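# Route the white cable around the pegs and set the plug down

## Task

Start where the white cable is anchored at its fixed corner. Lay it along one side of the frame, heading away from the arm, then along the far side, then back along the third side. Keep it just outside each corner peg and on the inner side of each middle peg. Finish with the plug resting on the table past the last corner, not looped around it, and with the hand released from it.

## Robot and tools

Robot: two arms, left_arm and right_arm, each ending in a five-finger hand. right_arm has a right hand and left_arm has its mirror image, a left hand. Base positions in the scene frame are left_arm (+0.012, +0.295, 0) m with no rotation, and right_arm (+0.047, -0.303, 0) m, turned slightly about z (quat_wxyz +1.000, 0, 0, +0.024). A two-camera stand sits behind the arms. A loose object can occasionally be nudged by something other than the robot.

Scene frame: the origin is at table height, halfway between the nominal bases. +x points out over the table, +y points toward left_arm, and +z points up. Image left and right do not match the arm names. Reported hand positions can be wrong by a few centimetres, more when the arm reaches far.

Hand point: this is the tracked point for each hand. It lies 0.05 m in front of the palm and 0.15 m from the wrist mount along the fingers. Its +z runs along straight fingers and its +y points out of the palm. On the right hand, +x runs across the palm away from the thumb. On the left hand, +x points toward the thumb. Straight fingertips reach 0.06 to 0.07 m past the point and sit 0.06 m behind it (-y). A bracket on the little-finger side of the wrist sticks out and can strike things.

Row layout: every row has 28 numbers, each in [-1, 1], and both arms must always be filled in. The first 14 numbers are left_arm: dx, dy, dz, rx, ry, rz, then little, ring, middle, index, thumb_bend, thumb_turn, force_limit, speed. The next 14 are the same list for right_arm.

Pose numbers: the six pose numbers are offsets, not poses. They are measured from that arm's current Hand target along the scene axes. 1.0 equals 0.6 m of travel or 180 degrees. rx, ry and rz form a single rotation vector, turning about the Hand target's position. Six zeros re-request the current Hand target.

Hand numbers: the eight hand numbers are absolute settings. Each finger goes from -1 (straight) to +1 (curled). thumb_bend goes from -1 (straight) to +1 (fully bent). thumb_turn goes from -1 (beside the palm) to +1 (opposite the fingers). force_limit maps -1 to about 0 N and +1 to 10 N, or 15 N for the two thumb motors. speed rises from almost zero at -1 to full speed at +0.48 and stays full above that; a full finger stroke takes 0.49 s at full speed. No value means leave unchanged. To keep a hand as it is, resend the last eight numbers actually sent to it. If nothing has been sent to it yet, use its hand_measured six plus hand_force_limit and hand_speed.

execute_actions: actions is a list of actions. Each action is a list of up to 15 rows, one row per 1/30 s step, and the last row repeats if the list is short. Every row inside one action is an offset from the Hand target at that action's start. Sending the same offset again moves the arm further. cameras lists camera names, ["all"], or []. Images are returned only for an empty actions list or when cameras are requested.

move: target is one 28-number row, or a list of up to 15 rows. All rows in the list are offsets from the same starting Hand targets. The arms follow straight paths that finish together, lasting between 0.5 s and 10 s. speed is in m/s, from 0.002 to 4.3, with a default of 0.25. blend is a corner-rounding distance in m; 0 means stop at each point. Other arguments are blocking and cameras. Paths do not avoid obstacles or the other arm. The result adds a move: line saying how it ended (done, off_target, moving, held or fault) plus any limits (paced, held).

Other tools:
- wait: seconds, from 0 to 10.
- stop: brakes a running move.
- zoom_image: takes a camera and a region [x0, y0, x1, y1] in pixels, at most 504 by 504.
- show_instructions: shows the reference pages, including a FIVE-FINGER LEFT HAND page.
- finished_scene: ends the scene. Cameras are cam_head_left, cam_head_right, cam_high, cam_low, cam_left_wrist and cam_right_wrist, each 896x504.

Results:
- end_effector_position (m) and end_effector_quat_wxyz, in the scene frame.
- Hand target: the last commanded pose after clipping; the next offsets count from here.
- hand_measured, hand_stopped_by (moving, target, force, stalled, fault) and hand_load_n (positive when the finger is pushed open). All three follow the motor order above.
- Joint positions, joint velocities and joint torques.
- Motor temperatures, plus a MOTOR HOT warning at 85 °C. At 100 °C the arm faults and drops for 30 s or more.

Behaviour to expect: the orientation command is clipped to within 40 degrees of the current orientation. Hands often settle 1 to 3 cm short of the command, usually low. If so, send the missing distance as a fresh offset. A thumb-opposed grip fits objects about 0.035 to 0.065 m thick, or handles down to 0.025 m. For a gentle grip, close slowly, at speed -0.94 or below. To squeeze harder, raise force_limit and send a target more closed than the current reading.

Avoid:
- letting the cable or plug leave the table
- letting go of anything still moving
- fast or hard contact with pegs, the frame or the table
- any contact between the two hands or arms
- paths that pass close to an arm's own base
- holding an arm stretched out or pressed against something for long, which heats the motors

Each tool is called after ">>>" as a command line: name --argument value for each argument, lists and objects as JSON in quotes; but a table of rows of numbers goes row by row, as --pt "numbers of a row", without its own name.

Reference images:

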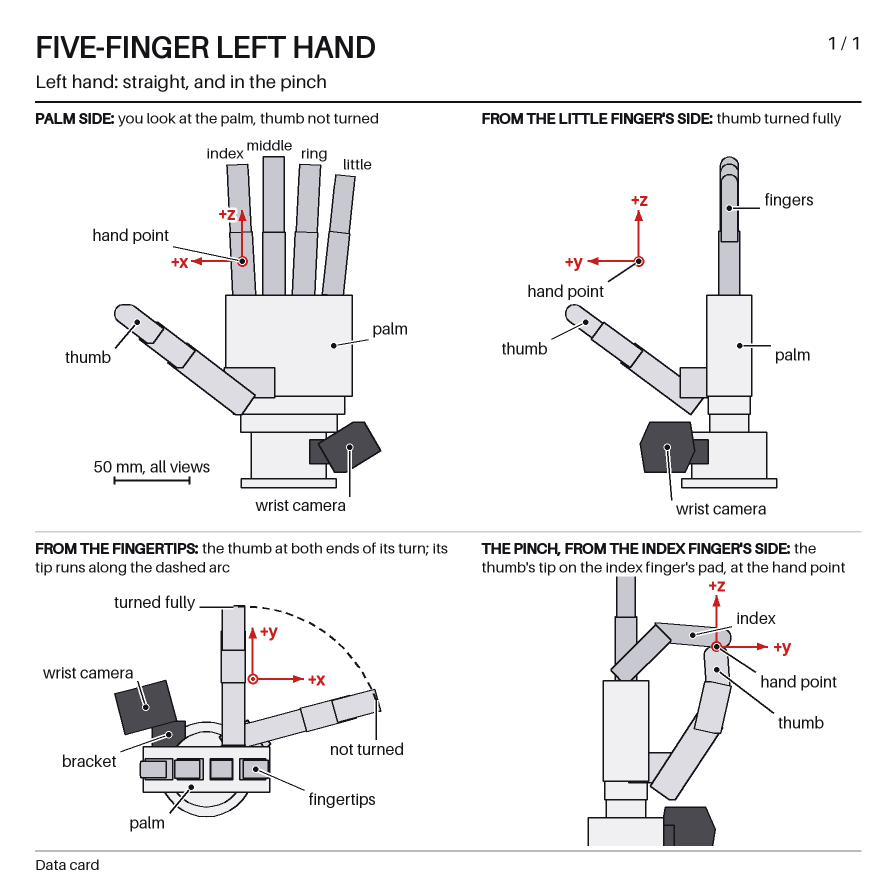

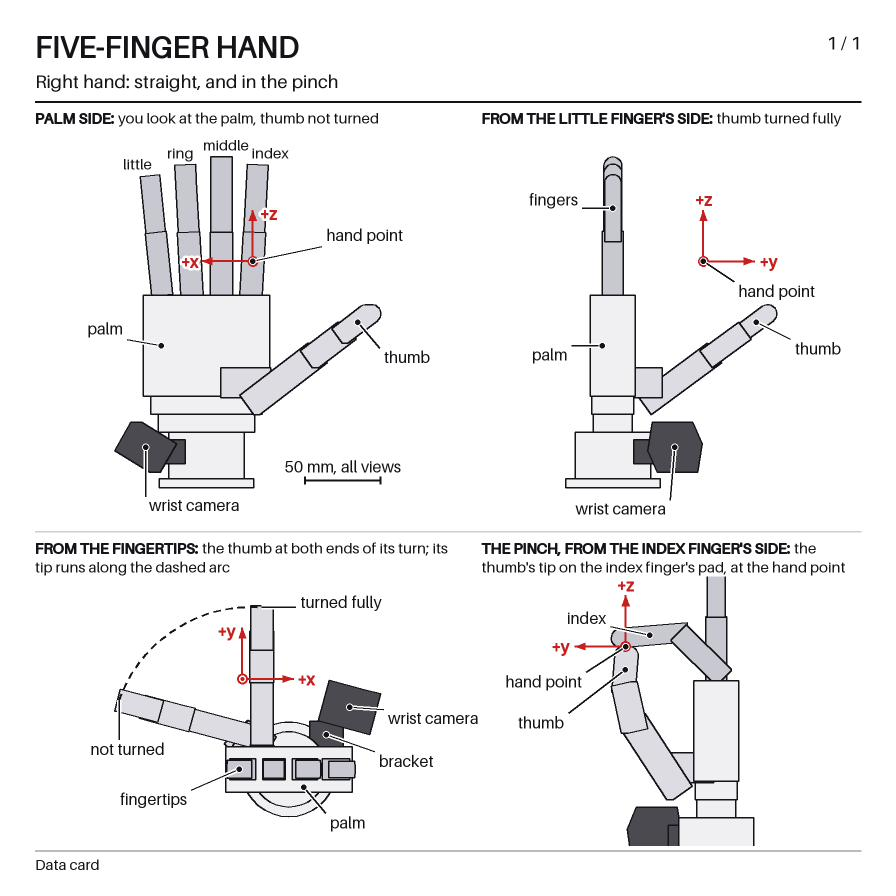

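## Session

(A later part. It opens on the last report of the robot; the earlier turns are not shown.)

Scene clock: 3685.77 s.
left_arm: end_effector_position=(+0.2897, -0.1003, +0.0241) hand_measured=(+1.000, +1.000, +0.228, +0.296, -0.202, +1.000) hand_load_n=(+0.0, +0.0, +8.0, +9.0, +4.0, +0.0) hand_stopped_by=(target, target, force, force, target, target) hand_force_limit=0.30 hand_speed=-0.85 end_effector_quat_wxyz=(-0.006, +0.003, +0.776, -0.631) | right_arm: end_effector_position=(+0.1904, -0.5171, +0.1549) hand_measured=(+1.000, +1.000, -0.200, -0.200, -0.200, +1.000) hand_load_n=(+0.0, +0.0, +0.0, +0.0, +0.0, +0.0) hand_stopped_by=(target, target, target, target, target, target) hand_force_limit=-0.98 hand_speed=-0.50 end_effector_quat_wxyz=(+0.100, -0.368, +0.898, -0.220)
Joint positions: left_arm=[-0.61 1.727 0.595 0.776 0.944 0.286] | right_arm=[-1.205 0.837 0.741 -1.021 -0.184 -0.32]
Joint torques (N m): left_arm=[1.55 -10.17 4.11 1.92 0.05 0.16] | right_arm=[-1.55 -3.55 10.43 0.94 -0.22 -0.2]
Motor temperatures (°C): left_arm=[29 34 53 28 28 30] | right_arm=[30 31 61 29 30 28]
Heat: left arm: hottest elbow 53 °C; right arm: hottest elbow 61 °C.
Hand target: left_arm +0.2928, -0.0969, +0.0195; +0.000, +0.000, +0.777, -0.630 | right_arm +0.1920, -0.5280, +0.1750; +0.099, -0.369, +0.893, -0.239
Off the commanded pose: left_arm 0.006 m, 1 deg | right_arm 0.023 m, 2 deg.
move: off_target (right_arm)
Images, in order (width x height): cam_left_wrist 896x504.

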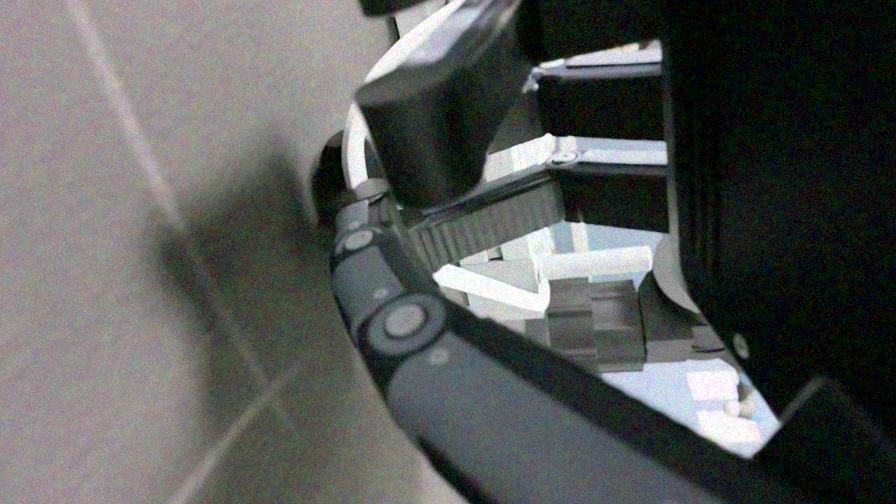

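>>> move --pt "0.01 -0.02 0.06 0 0 0 1 1 0.6 0.6 -0.2 1 0.3 -0.85 0 0 0 0 0 0 1 1 -0.2 -0.2 -0.2 1 -0.98 -0.5" --pt "0.03 -0.09 0.12 0 0 0 1 1 0.6 0.6 -0.2 1 0.3 -0.85 0 0 0 0 0 0 1 1 -0.2 -0.2 -0.2 1 -0.98 -0.5" --speed 0.08 --cameras '["cam_left_wrist","cam_head_left","cam_high"]'

>>> zoom_image --camera "cam_head_left" --region '[490, 230, 570, 340]'

>>> zoom_image --camera "cam_left_wrist" --region '[150, 0, 450, 260]'

Scene clock: 3694.57 s.
left_arm: end_effector_position=(+0.3047, -0.1398, +0.0782) hand_measured=(+1.000, +1.000, +0.228, +0.296, -0.202, +1.000) hand_load_n=(+0.0, +0.0, +7.5, +8.5, +3.5, +0.0) hand_stopped_by=(target, target, force, force, target, target) hand_force_limit=0.30 hand_speed=-0.85 end_effector_quat_wxyz=(-0.002, -0.005, +0.781, -0.624) | right_arm: end_effector_position=(+0.1904, -0.5171, +0.1549) hand_measured=(+1.000, +1.000, -0.200, -0.200, -0.200, +1.000) hand_load_n=(+0.5, +0.5, +0.0, +0.0, +0.0, +0.0) hand_stopped_by=(target, target, target, target, target, target) hand_force_limit=-0.98 hand_speed=-0.50 end_effector_quat_wxyz=(+0.100, -0.368, +0.898, -0.220)
Joint positions: left_arm=[-0.674 1.621 0.715 0.558 0.865 0.259] | right_arm=[-1.205 0.837 0.741 -1.021 -0.184 -0.32]
Joint torques (N m): left_arm=[0.21 -11.75 8.36 1.02 0.16 0.02] | right_arm=[-0.5 -4.31 10.39 0.68 -0.27 -0.16]
Motor temperatures (°C): left_arm=[29 34 53 28 28 30] | right_arm=[30 31 61 29 30 28]
Heat: left arm: hottest elbow 53 °C; right arm: hottest elbow 61 °C.
Hand target: left_arm +0.3108, -0.1509, +0.0916; +0.000, +0.000, +0.777, -0.630 | right_arm +0.1920, -0.5280, +0.1750; +0.099, -0.369, +0.893, -0.239
Off the commanded pose: left_arm 0.018 m, 1 deg | right_arm 0.023 m, 2 deg.
move: off_target (left_arm, right_arm)
Images, in order (width x height): cam_head_left 896x504, cam_high 896x504, cam_left_wrist 896x504.

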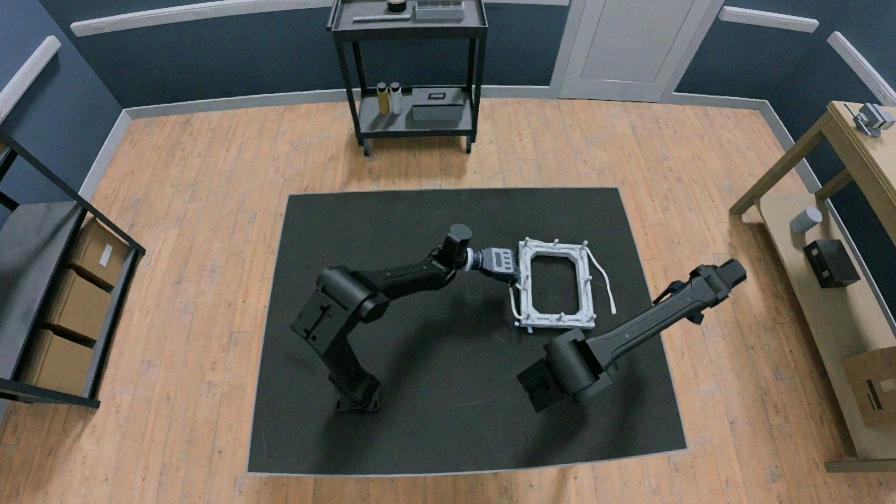

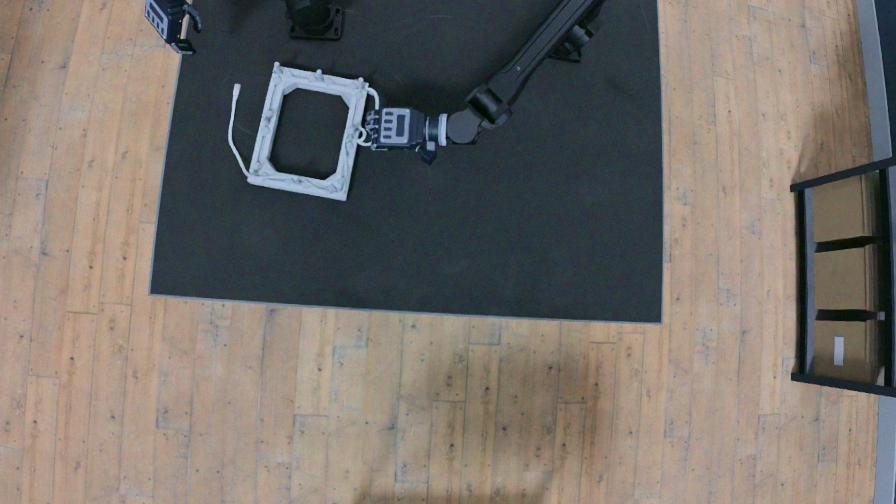

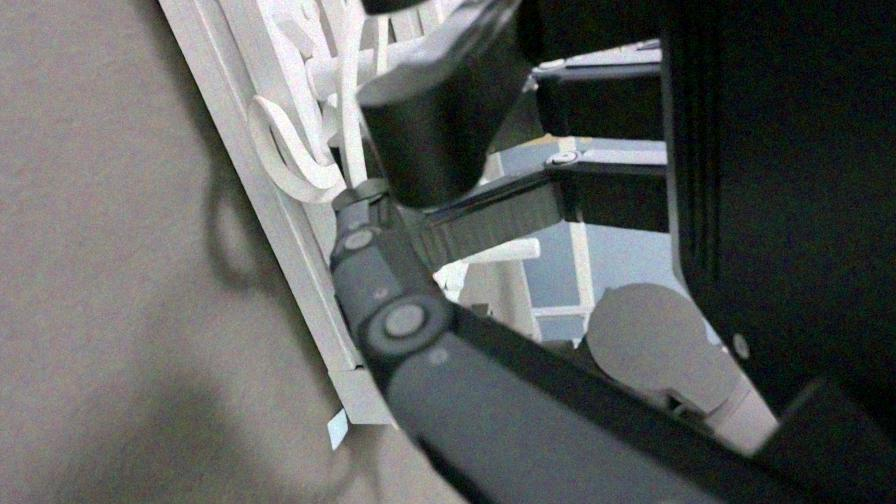

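Scaled by 4.582 from the camera's 896x504 image, which has a finer 1280x720 frame.

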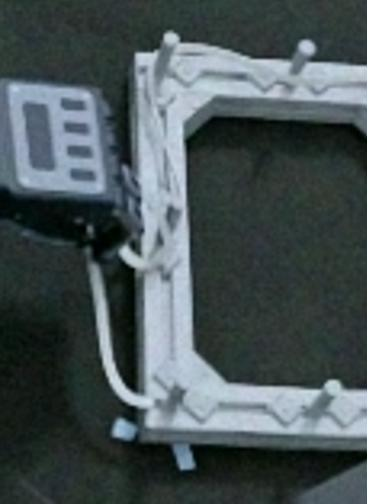

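Scaled by 1.680 from the camera's 896x504 image, which has a finer 1280x720 frame.

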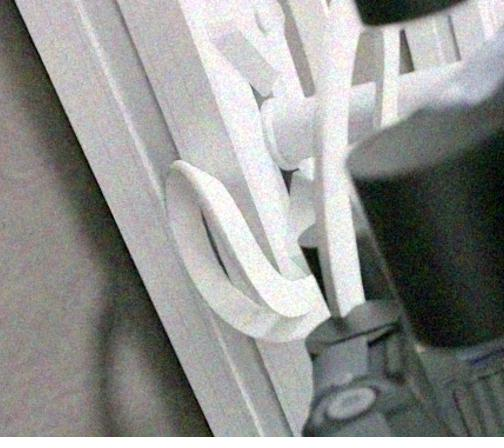

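>>> zoom_image --camera "cam_left_wrist" --region '[290, 0, 450, 180]'

>>> zoom_image --camera "cam_high" --region '[335, 80, 405, 160]'

>>> zoom_image --camera "cam_head_left" --region '[505, 245, 545, 300]'

Scaled by 2.800 from the camera's 896x504 image, which has a finer 1280x720 frame.

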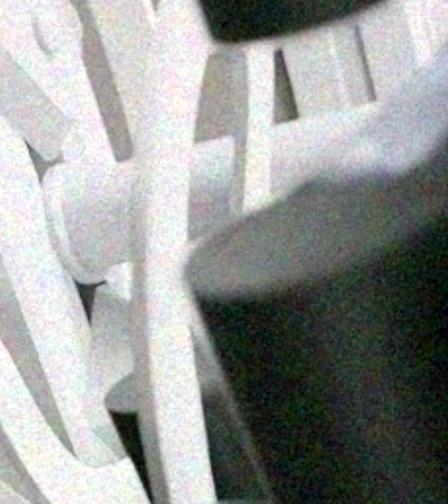

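Scaled by 6.300 from the camera's 896x504 image, which has a finer 1280x720 frame.

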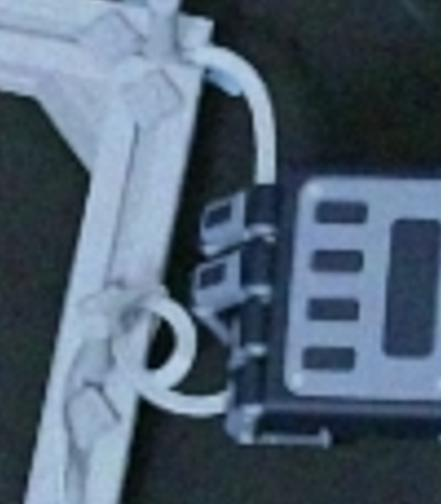

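Scaled by 9.164 from the camera's 896x504 image, which has a finer 1280x720 frame.

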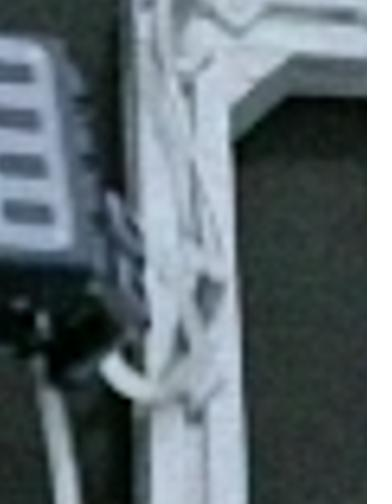

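>>> zoom_image --camera "cam_high" --region '[345, 115, 375, 150]'

Scaled by 14.400 from the camera's 896x504 image, which has a finer 1280x720 frame.

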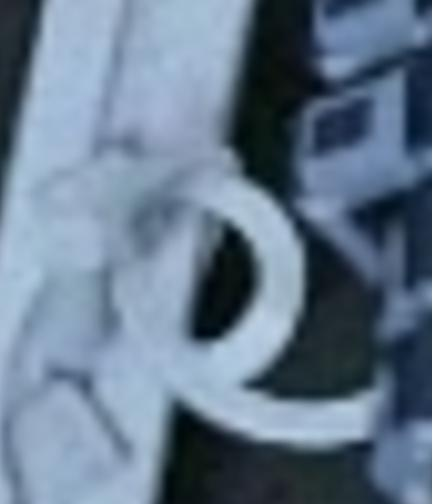

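>>> move --target '[-0.01,-0.02,0.09,0,0,0,1,1,0.6,0.6,-0.2,1,0.3,-0.85,0,0,0,0,0,0,1,1,-0.2,-0.2,-0.2,1,-0.98,-0.5]' --speed 0.08 --cameras '["cam_left_wrist","cam_head_left","cam_high"]'

>>> zoom_image --camera "cam_high" --region '[335, 80, 405, 160]'

>>> zoom_image --camera "cam_left_wrist" --region '[150, 0, 450, 260]'

Scene clock: 3727.80 s.
left_arm: end_effector_position=(+0.2912, -0.1501, +0.1212) hand_measured=(+1.000, +1.000, +0.228, +0.296, -0.202, +1.000) hand_load_n=(+0.0, +0.5, +2.5, +9.5, +3.0, +1.5) hand_stopped_by=(target, target, force, force, target, target) hand_force_limit=0.30 hand_speed=-0.85 end_effector_quat_wxyz=(-0.015, -0.010, +0.786, -0.618) | right_arm: end_effector_position=(+0.1904, -0.5171, +0.1549) hand_measured=(+1.000, +1.000, -0.200, -0.200, -0.200, +1.000) hand_load_n=(+0.0, +0.0, +0.0, +0.0, +0.0, +0.5) hand_stopped_by=(target, target, target, target, target, target) hand_force_limit=-0.98 hand_speed=-0.50 end_effector_quat_wxyz=(+0.100, -0.368, +0.898, -0.220)
Joint positions: left_arm=[-0.711 1.512 0.756 0.394 0.84 0.237] | right_arm=[-1.205 0.837 0.741 -1.021 -0.184 -0.32]
Joint torques (N m): left_arm=[0.79 -11.69 10.24 1.2 -0.01 0.05] | right_arm=[-0.26 -2.96 10.7 0.81 -0.36 -0.2]
Motor temperatures (°C): left_arm=[29 35 54 28 28 30] | right_arm=[30 31 61 29 30 28]
Heat: left arm: hottest elbow 54 °C; right arm: hottest elbow 61 °C.
Hand target: left_arm +0.3048, -0.1629, +0.1455; +0.000, +0.000, +0.777, -0.630 | right_arm +0.1920, -0.5280, +0.1750; +0.099, -0.369, +0.893, -0.239
Off the commanded pose: left_arm 0.031 m, 3 deg | right_arm 0.023 m, 2 deg.
move: off_target (left_arm, right_arm)
Images, in order (width x height): cam_head_left 896x504, cam_high 896x504, cam_left_wrist 896x504.

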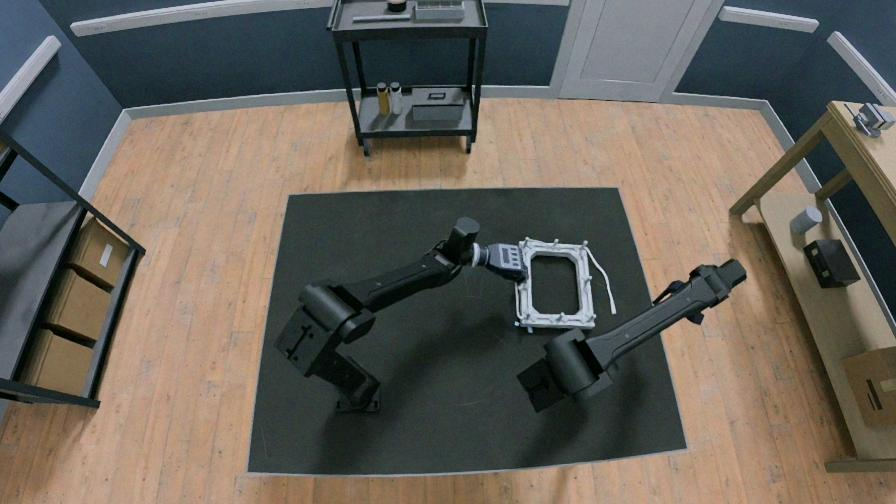

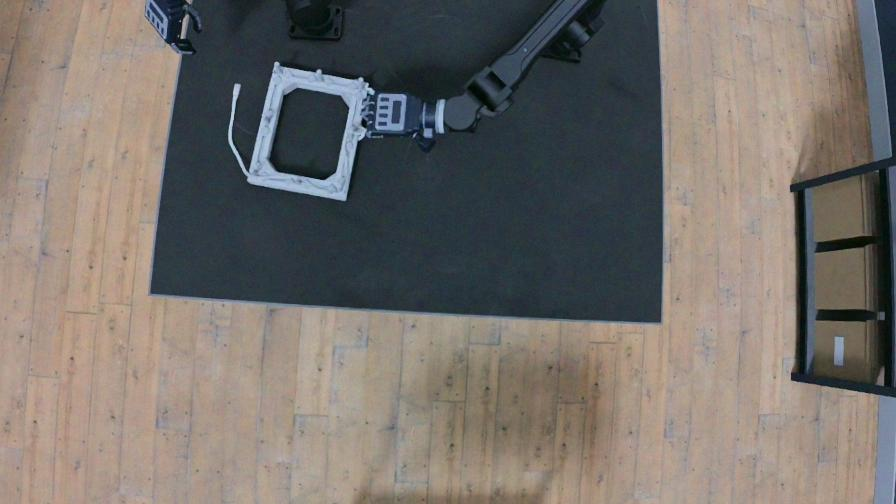

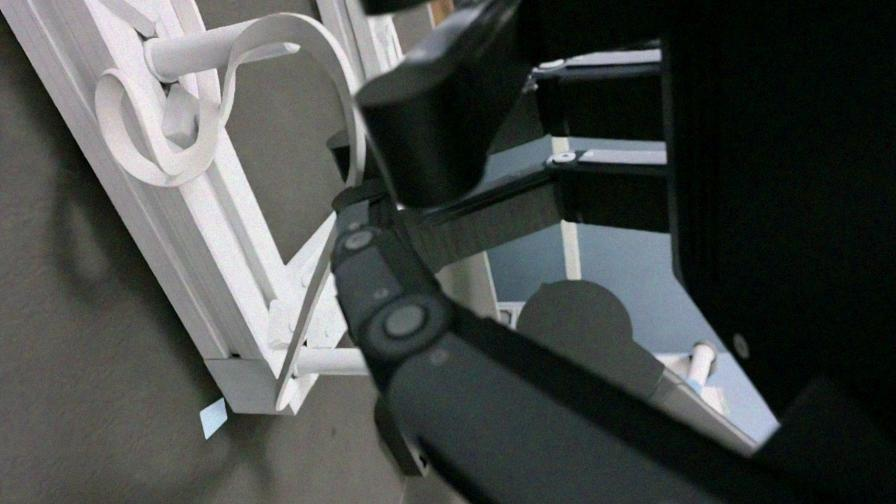

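Scaled by 6.300 from the camera's 896x504 image, which has a finer 1280x720 frame.

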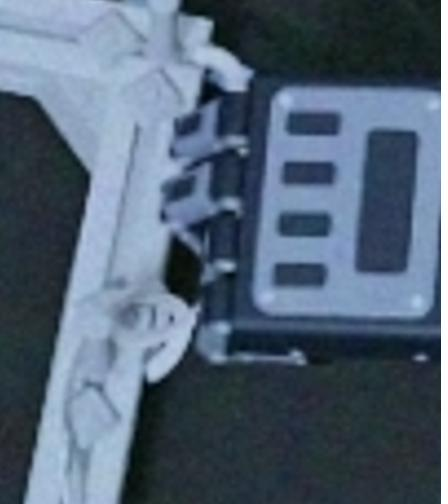

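Scaled by 1.680 from the camera's 896x504 image, which has a finer 1280x720 frame.

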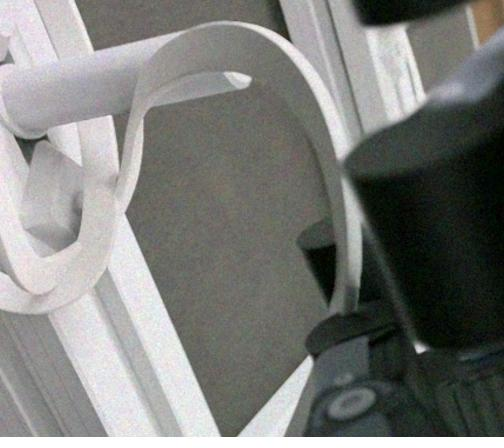

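>>> move --pt "-0.02 0.02 -0.03 0 0 0 1 1 0.08 0.08 -0.2 1 0.3 -0.5 0 0 0 0 0 0 1 1 -0.2 -0.2 -0.2 1 -0.98 -0.5" --pt "0.07 0.015 -0.03 0 0 0 1 1 0.08 0.08 -0.2 1 0.3 -0.5 0 0 0 0 0 0 1 1 -0.2 -0.2 -0.2 1 -0.98 -0.5" --speed 0.08 --cameras '["cam_left_wrist","cam_high"]'

>>> zoom_image --camera "cam_left_wrist" --region '[150, 0, 450, 260]'

Scene clock: 3760.80 s.
left_arm: end_effector_position=(+0.3328, -0.1489, +0.1230) hand_measured=(+1.000, +1.000, +0.080, +0.080, -0.200, +1.000) hand_load_n=(+0.0, +0.0, +0.0, +0.0, +0.0, +0.0) hand_stopped_by=(target, target, target, target, target, target) hand_force_limit=0.30 hand_speed=-0.50 end_effector_quat_wxyz=(-0.007, -0.004, +0.778, -0.628) | right_arm: end_effector_position=(+0.1904, -0.5171, +0.1549) hand_measured=(+1.000, +1.000, -0.200, -0.200, -0.200, +1.000) hand_load_n=(+0.0, +0.0, +0.0, +0.0, +0.0, +0.0) hand_stopped_by=(target, target, target, target, target, target) hand_force_limit=-0.98 hand_speed=-0.50 end_effector_quat_wxyz=(+0.100, -0.368, +0.898, -0.220)
Joint positions: left_arm=[-0.646 1.583 0.83 0.406 0.903 0.259] | right_arm=[-1.205 0.837 0.741 -1.021 -0.184 -0.32]
Joint torques (N m): left_arm=[1.55 -10.4 9.4 0.91 0.38 0.23] | right_arm=[-0.91 -2.96 10.59 0.7 -0.3 -0.18]
Motor temperatures (°C): left_arm=[29 35 57 28 28 30] | right_arm=[30 31 61 29 30 28]
Heat: left arm: hottest elbow 57 °C; right arm: hottest elbow 61 °C.
Hand target: left_arm +0.3467, -0.1539, +0.1275; +0.000, +0.000, +0.777, -0.630 | right_arm +0.1920, -0.5280, +0.1750; +0.099, -0.369, +0.893, -0.239
Off the commanded pose: left_arm 0.015 m, 1 deg | right_arm 0.023 m, 2 deg.
move: off_target (left_arm, right_arm)
Images, in order (width x height): cam_high 896x504, cam_left_wrist 896x504.

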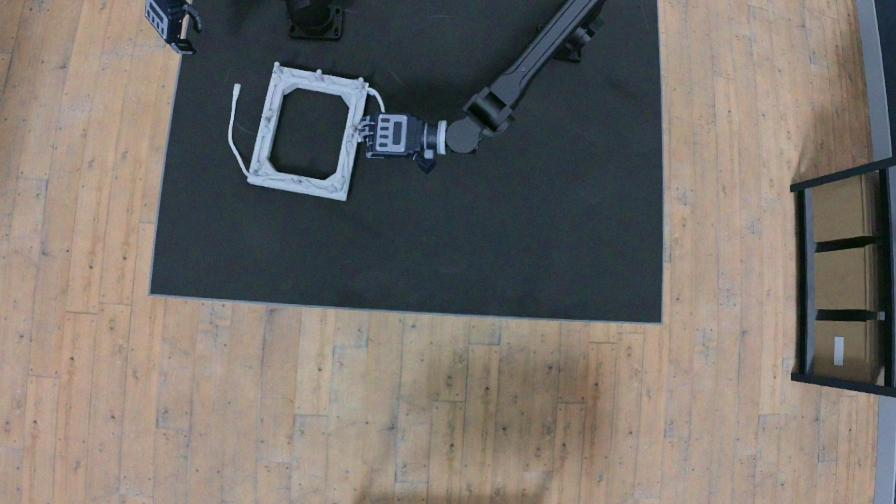

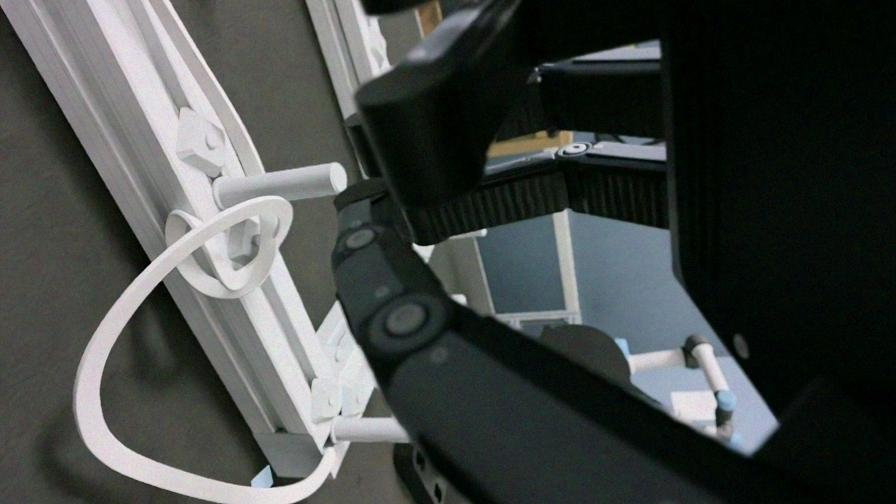

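Scaled by 1.680 from the camera's 896x504 image, which has a finer 1280x720 frame.

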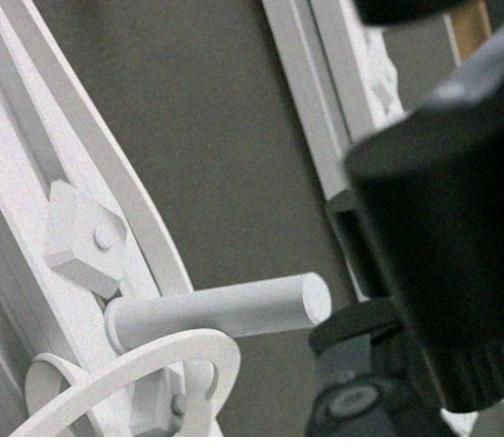

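>>> zoom_image --camera "cam_left_wrist" --region '[140, 150, 300, 320]'

>>> zoom_image --camera "cam_left_wrist" --region '[150, 190, 220, 260]'

Scaled by 2.965 from the camera's 896x504 image, which has a finer 1280x720 frame.

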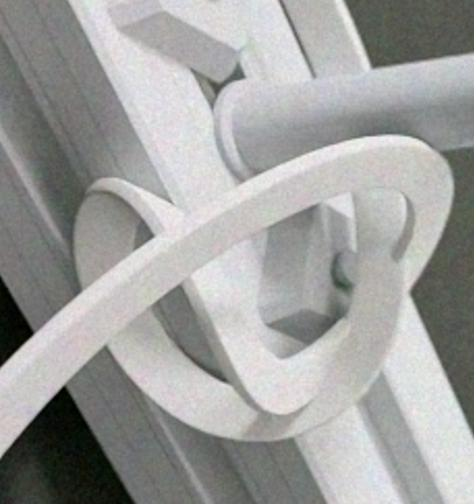

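Scaled by 7.200 from the camera's 896x504 image, which has a finer 1280x720 frame.

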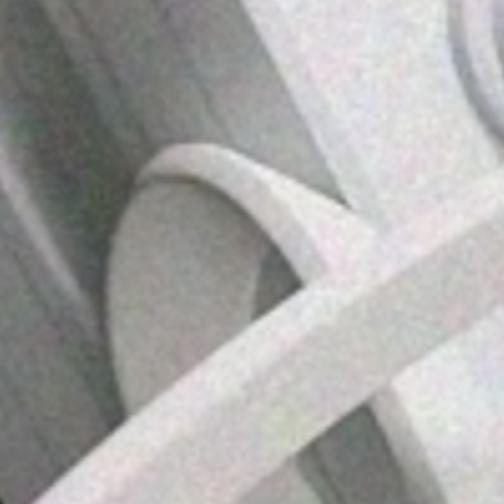

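>>> zoom_image --camera "cam_left_wrist" --region '[245, 185, 305, 245]'

>>> zoom_image --camera "cam_left_wrist" --region '[205, 230, 285, 310]'

Scaled by 8.400 from the camera's 896x504 image, which has a finer 1280x720 frame.

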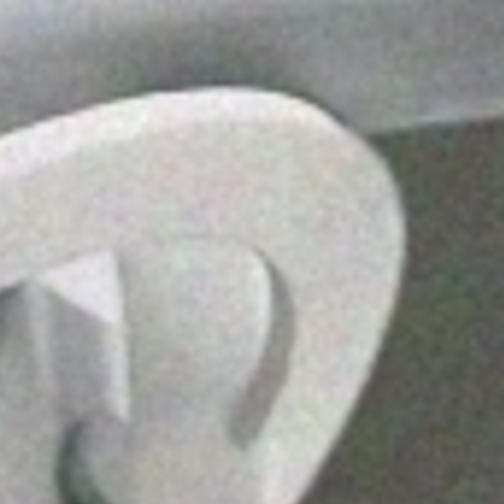

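Scaled by 6.300 from the camera's 896x504 image, which has a finer 1280x720 frame.

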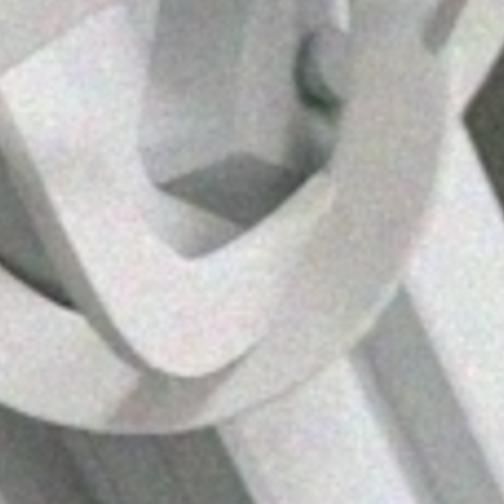

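>>> move --pt "-0.03 0.06 0.06 0 0 0.22 1 1 -0.2 -0.2 -0.2 1 0.3 0.3 0 0 0 0 0 0 1 1 -0.2 -0.2 -0.2 1 -0.98 -0.5" --pt "-0.058 0.03 0.03 0 0 0.444 1 1 -0.2 -0.2 -0.2 1 0.3 0.3 0 0 0 0 0 0 1 1 -0.2 -0.2 -0.2 1 -0.98 -0.5" --speed 0.2 --cameras '["cam_left_wrist","cam_head_left"]'

Scene clock: 3812.63 s.
left_arm: end_effector_position=(+0.3109, -0.1212, +0.1368) hand_measured=(+1.000, +1.000, -0.200, -0.200, -0.200, +1.000) hand_load_n=(+0.0, +0.0, +0.0, +0.0, +0.0, +0.0) hand_stopped_by=(target, target, target, target, target, target) hand_force_limit=0.30 hand_speed=0.30 end_effector_quat_wxyz=(+0.410, -0.496, +0.599, -0.476) | right_arm: end_effector_position=(+0.1904, -0.5171, +0.1549) hand_measured=(+1.000, +1.000, -0.200, -0.200, -0.200, +1.000) hand_load_n=(+0.0, +0.0, +0.0, +0.0, +0.0, +0.0) hand_stopped_by=(target, target, target, target, target, target) hand_force_limit=-0.98 hand_speed=-0.50 end_effector_quat_wxyz=(+0.100, -0.368, +0.898, -0.220)
Joint positions: left_arm=[-1.224 1.393 0.685 0.295 -1.016 -0.336] | right_arm=[-1.205 0.837 0.741 -1.021 -0.184 -0.32]
Joint torques (N m): left_arm=[0.32 -7.88 9.55 0.84 -0.43 -0.01] | right_arm=[-1.2 -3.02 10.48 0.69 -0.19 -0.2]
Motor temperatures (°C): left_arm=[29 35 62 28 28 30] | right_arm=[30 31 61 29 30 28]
Heat: left arm: hottest elbow 62 °C; right arm: hottest elbow 61 °C.
Hand target: left_arm +0.3121, -0.1360, +0.1457; +0.404, -0.499, +0.595, -0.483 | right_arm +0.1920, -0.5280, +0.1750; +0.099, -0.369, +0.893, -0.239
Off the commanded pose: left_arm 0.017 m, 1 deg | right_arm 0.023 m, 2 deg.
move: off_target (left_arm, right_arm)
Images, in order (width x height): cam_head_left 896x504, cam_left_wrist 896x504.

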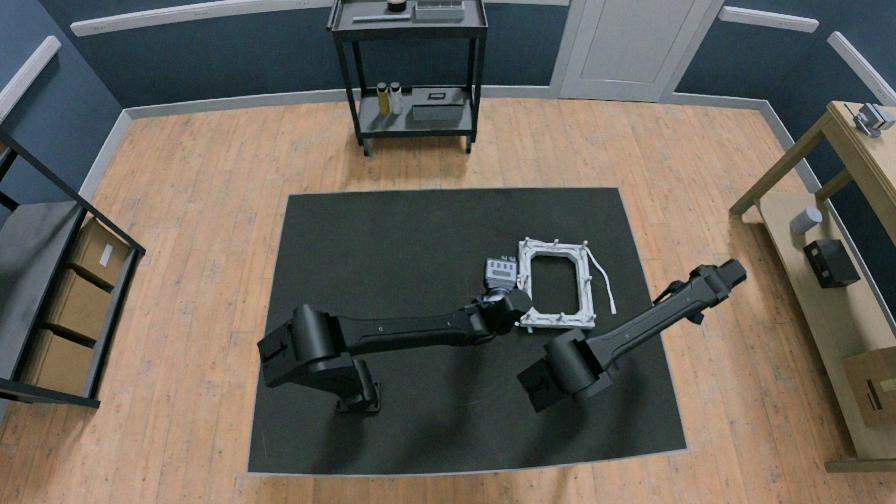

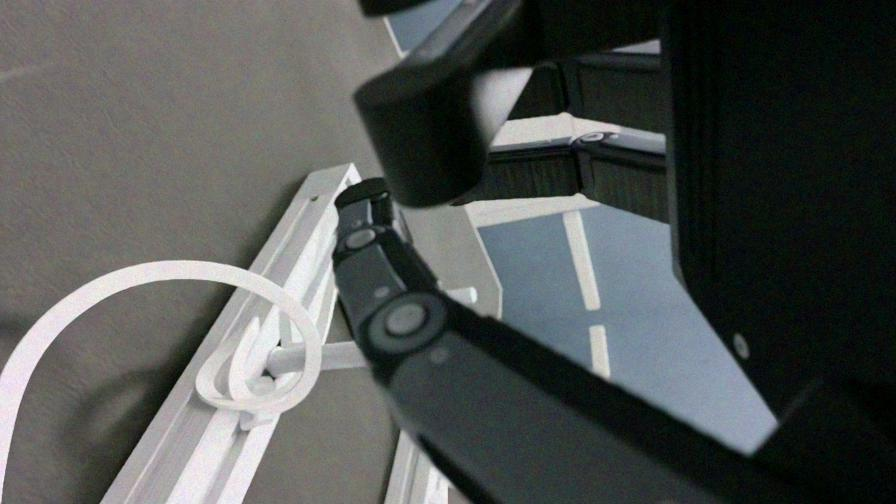

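>>> zoom_image --camera "cam_left_wrist" --region '[180, 250, 380, 440]'

>>> zoom_image --camera "cam_left_wrist" --region '[190, 340, 300, 440]'

Scaled by 2.520 from the camera's 896x504 image, which has a finer 1280x720 frame.

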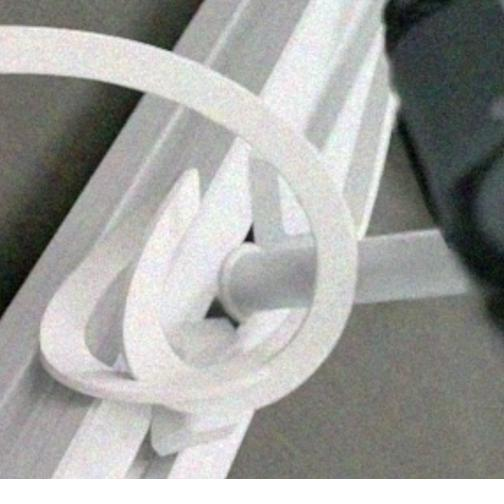

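Scaled by 4.582 from the camera's 896x504 image, which has a finer 1280x720 frame.

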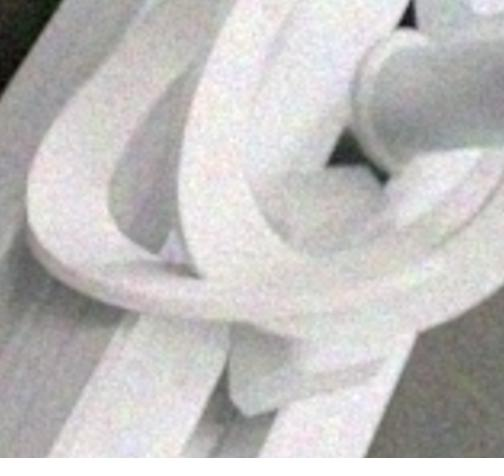

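>>> zoom_image --camera "cam_head_left" --region '[480, 230, 570, 340]'

Scaled by 4.582 from the camera's 896x504 image, which has a finer 1280x720 frame.

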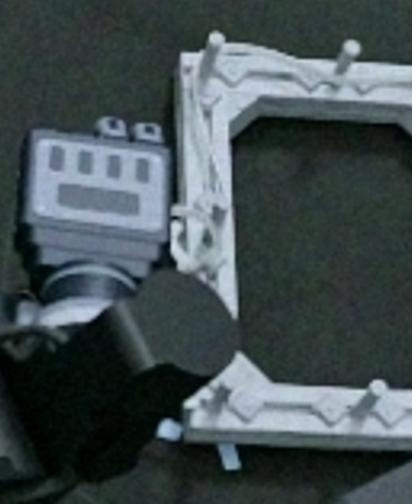

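>>> move --target '[0.028,-0.04,-0.118,0,0,0,1,1,-0.2,-0.2,-0.2,1,0.3,0.3,0,0,0,0,0,0,1,1,-0.2,-0.2,-0.2,1,-0.98,-0.5]' --speed 0.12 --cameras '["cam_left_wrist"]'

>>> zoom_image --camera "cam_left_wrist" --region '[200, 100, 450, 350]'

Scene clock: 3839.57 s.
left_arm: end_effector_position=(+0.3190, -0.1485, +0.0667) hand_measured=(+1.000, +1.000, -0.200, -0.200, -0.200, +1.000) hand_load_n=(+0.0, +0.0, +0.0, +0.0, +0.0, +0.0) hand_stopped_by=(target, target, target, target, target, target) hand_force_limit=0.30 hand_speed=0.30 end_effector_quat_wxyz=(+0.407, -0.493, +0.607, -0.473) | right_arm: end_effector_position=(+0.1904, -0.5171, +0.1549) hand_measured=(+1.000, +1.000, -0.200, -0.200, -0.200, +1.000) hand_load_n=(+0.0, +0.0, +0.0, +0.0, +0.0, +0.0) hand_stopped_by=(target, target, target, target, target, target) hand_force_limit=-0.98 hand_speed=-0.50 end_effector_quat_wxyz=(+0.100, -0.368, +0.898, -0.220)
Joint positions: left_arm=[-1.223 1.626 0.701 0.498 -1.003 -0.337] | right_arm=[-1.205 0.837 0.741 -1.021 -0.184 -0.32]
Joint torques (N m): left_arm=[1.73 -9.88 7.98 2.03 -0.26 0.11] | right_arm=[-1.38 -2.96 10.55 0.62 -0.32 -0.19]
Motor temperatures (°C): left_arm=[29 35 64 28 28 30] | right_arm=[30 31 61 29 30 28]
Heat: left arm: hottest elbow 64 °C; right arm: hottest elbow 61 °C.
Hand target: left_arm +0.3288, -0.1598, +0.0748; +0.404, -0.499, +0.595, -0.483 | right_arm +0.1920, -0.5280, +0.1750; +0.099, -0.369, +0.893, -0.239
Off the commanded pose: left_arm 0.017 m, 2 deg | right_arm 0.023 m, 2 deg.
move: off_target (left_arm, right_arm)
Images, in order (width x height): cam_left_wrist 896x504.

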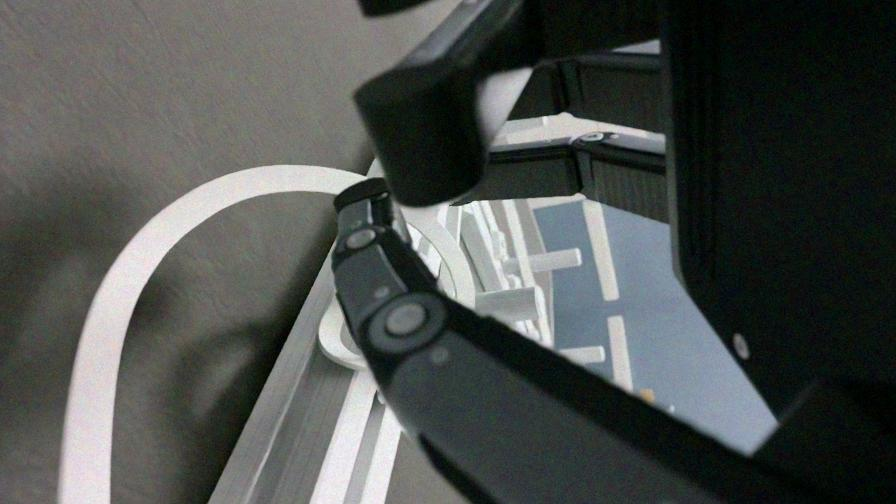

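Scaled by 2.016 from the camera's 896x504 image, which has a finer 1280x720 frame.

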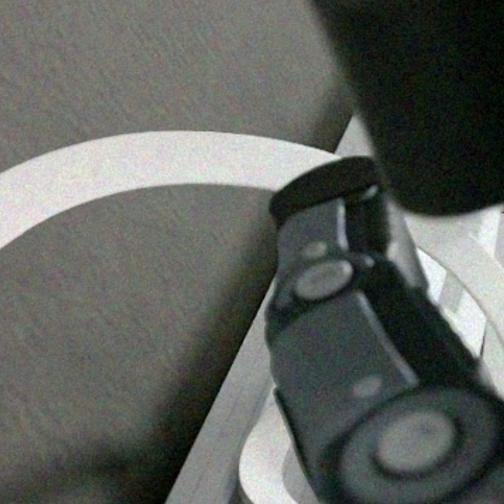

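>>> move --pt "0.0 -0.015 -0.003 0 0 0 1 1 -0.2 -0.2 -0.2 1 0.3 0.3 0 0 0 0 0 0 1 1 -0.2 -0.2 -0.2 1 -0.98 -0.5" --speed 0.12 --cameras '["cam_left_wrist"]'

>>> zoom_image --camera "cam_left_wrist" --region '[200, 100, 450, 350]'

Scene clock: 3851.20 s.
left_arm: end_effector_position=(+0.3222, -0.1564, +0.0666) hand_measured=(+1.000, +1.000, -0.200, -0.200, -0.200, +1.000) hand_load_n=(+0.0, +0.0, +0.0, +0.0, +0.5, +0.0) hand_stopped_by=(target, target, target, target, target, target) hand_force_limit=0.30 hand_speed=0.30 end_effector_quat_wxyz=(+0.407, -0.494, +0.605, -0.474) | right_arm: end_effector_position=(+0.1904, -0.5171, +0.1549) hand_measured=(+1.000, +1.000, -0.200, -0.200, -0.200, +1.000) hand_load_n=(+0.0, +0.5, +0.0, +0.0, +0.5, +0.0) hand_stopped_by=(target, target, target, target, target, target) hand_force_limit=-0.98 hand_speed=-0.50 end_effector_quat_wxyz=(+0.100, -0.368, +0.898, -0.220)
Joint positions: left_arm=[-1.223 1.645 0.724 0.498 -1.006 -0.337] | right_arm=[-1.205 0.837 0.741 -1.021 -0.184 -0.32]
Joint torques (N m): left_arm=[1.14 -9.99 8.01 1.77 -0.43 0.05] | right_arm=[-0.26 -3.6 10.66 0.66 -0.22 -0.18]
Motor temperatures (°C): left_arm=[29 35 63 28 28 30] | right_arm=[30 31 61 29 30 28]
Heat: left arm: hottest elbow 63 °C; right arm: hottest elbow 61 °C.
Hand target: left_arm +0.3288, -0.1689, +0.0730; +0.404, -0.499, +0.595, -0.483 | right_arm +0.1920, -0.5280, +0.1750; +0.099, -0.369, +0.893, -0.239
Off the commanded pose: left_arm 0.015 m, 2 deg | right_arm 0.023 m, 2 deg.
move: off_target (left_arm, right_arm)
Images, in order (width x height): cam_left_wrist 896x504.

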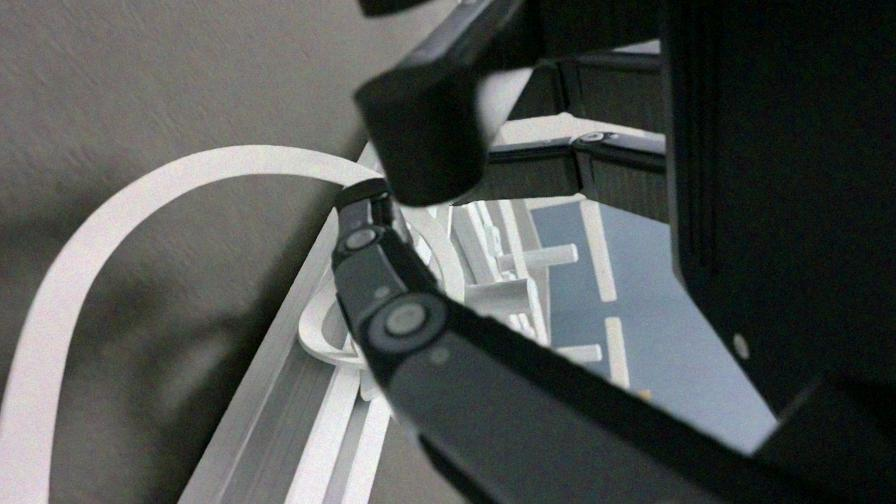

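Scaled by 2.016 from the camera's 896x504 image, which has a finer 1280x720 frame.

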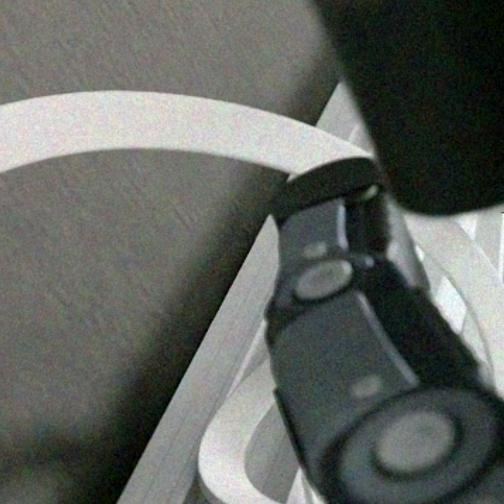

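Close.

>>> move --target '[0.0,-0.003,-0.003,0,0,0,1,1,0.6,0.6,-0.2,1,0.3,-0.85,0,0,0,0,0,0,1,1,-0.2,-0.2,-0.2,1,-0.98,-0.5]' --speed 0.12 --cameras '["cam_left_wrist"]'

>>> zoom_image --camera "cam_left_wrist" --region '[200, 100, 450, 350]'

Scene clock: 3856.33 s.
left_arm: end_effector_position=(+0.3231, -0.1578, +0.0653) hand_measured=(+1.000, +1.000, +0.256, +0.312, -0.200, +1.000) hand_load_n=(+0.0, +0.0, +5.5, +8.0, +1.5, -4.0) hand_stopped_by=(target, target, force, force, target, target) hand_force_limit=0.30 hand_speed=-0.85 end_effector_quat_wxyz=(+0.408, -0.494, +0.605, -0.473) | right_arm: end_effector_position=(+0.1904, -0.5171, +0.1549) hand_measured=(+1.000, +1.000, -0.200, -0.200, -0.200, +1.000) hand_load_n=(+0.0, +0.0, +0.0, +0.0, +0.0, +0.0) hand_stopped_by=(target, target, target, target, target, target) hand_force_limit=-0.98 hand_speed=-0.50 end_effector_quat_wxyz=(+0.100, -0.368, +0.898, -0.220)
Joint positions: left_arm=[-1.223 1.652 0.73 0.498 -1.008 -0.337] | right_arm=[-1.205 0.837 0.741 -1.021 -0.184 -0.32]
Joint torques (N m): left_arm=[1.03 -10.05 7.94 1.87 -0.41 0.04] | right_arm=[-0.62 -3.43 10.41 0.81 -0.25 -0.28]
Motor temperatures (°C): left_arm=[29 35 63 28 28 30] | right_arm=[30 31 61 29 30 28]
Heat: left arm: hottest elbow 63 °C; right arm: hottest elbow 61 °C.
Hand target: left_arm +0.3289, -0.1707, +0.0713; +0.404, -0.499, +0.595, -0.483 | right_arm +0.1920, -0.5280, +0.1750; +0.099, -0.369, +0.893, -0.239
Off the commanded pose: left_arm 0.015 m, 2 deg | right_arm 0.023 m, 2 deg.
move: off_target (left_arm, right_arm)
Images, in order (width x height): cam_left_wrist 896x504.

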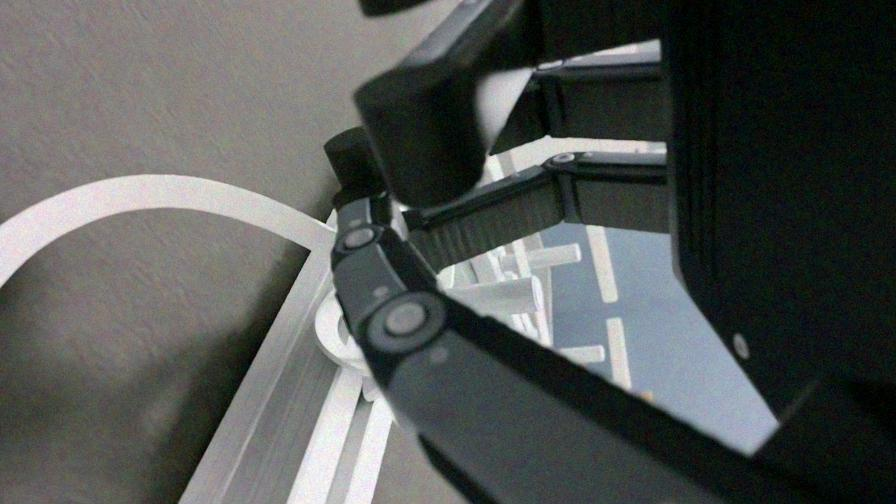

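Scaled by 2.016 from the camera's 896x504 image, which has a finer 1280x720 frame.

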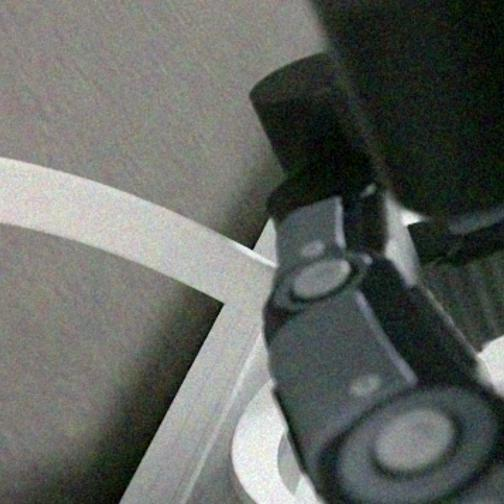

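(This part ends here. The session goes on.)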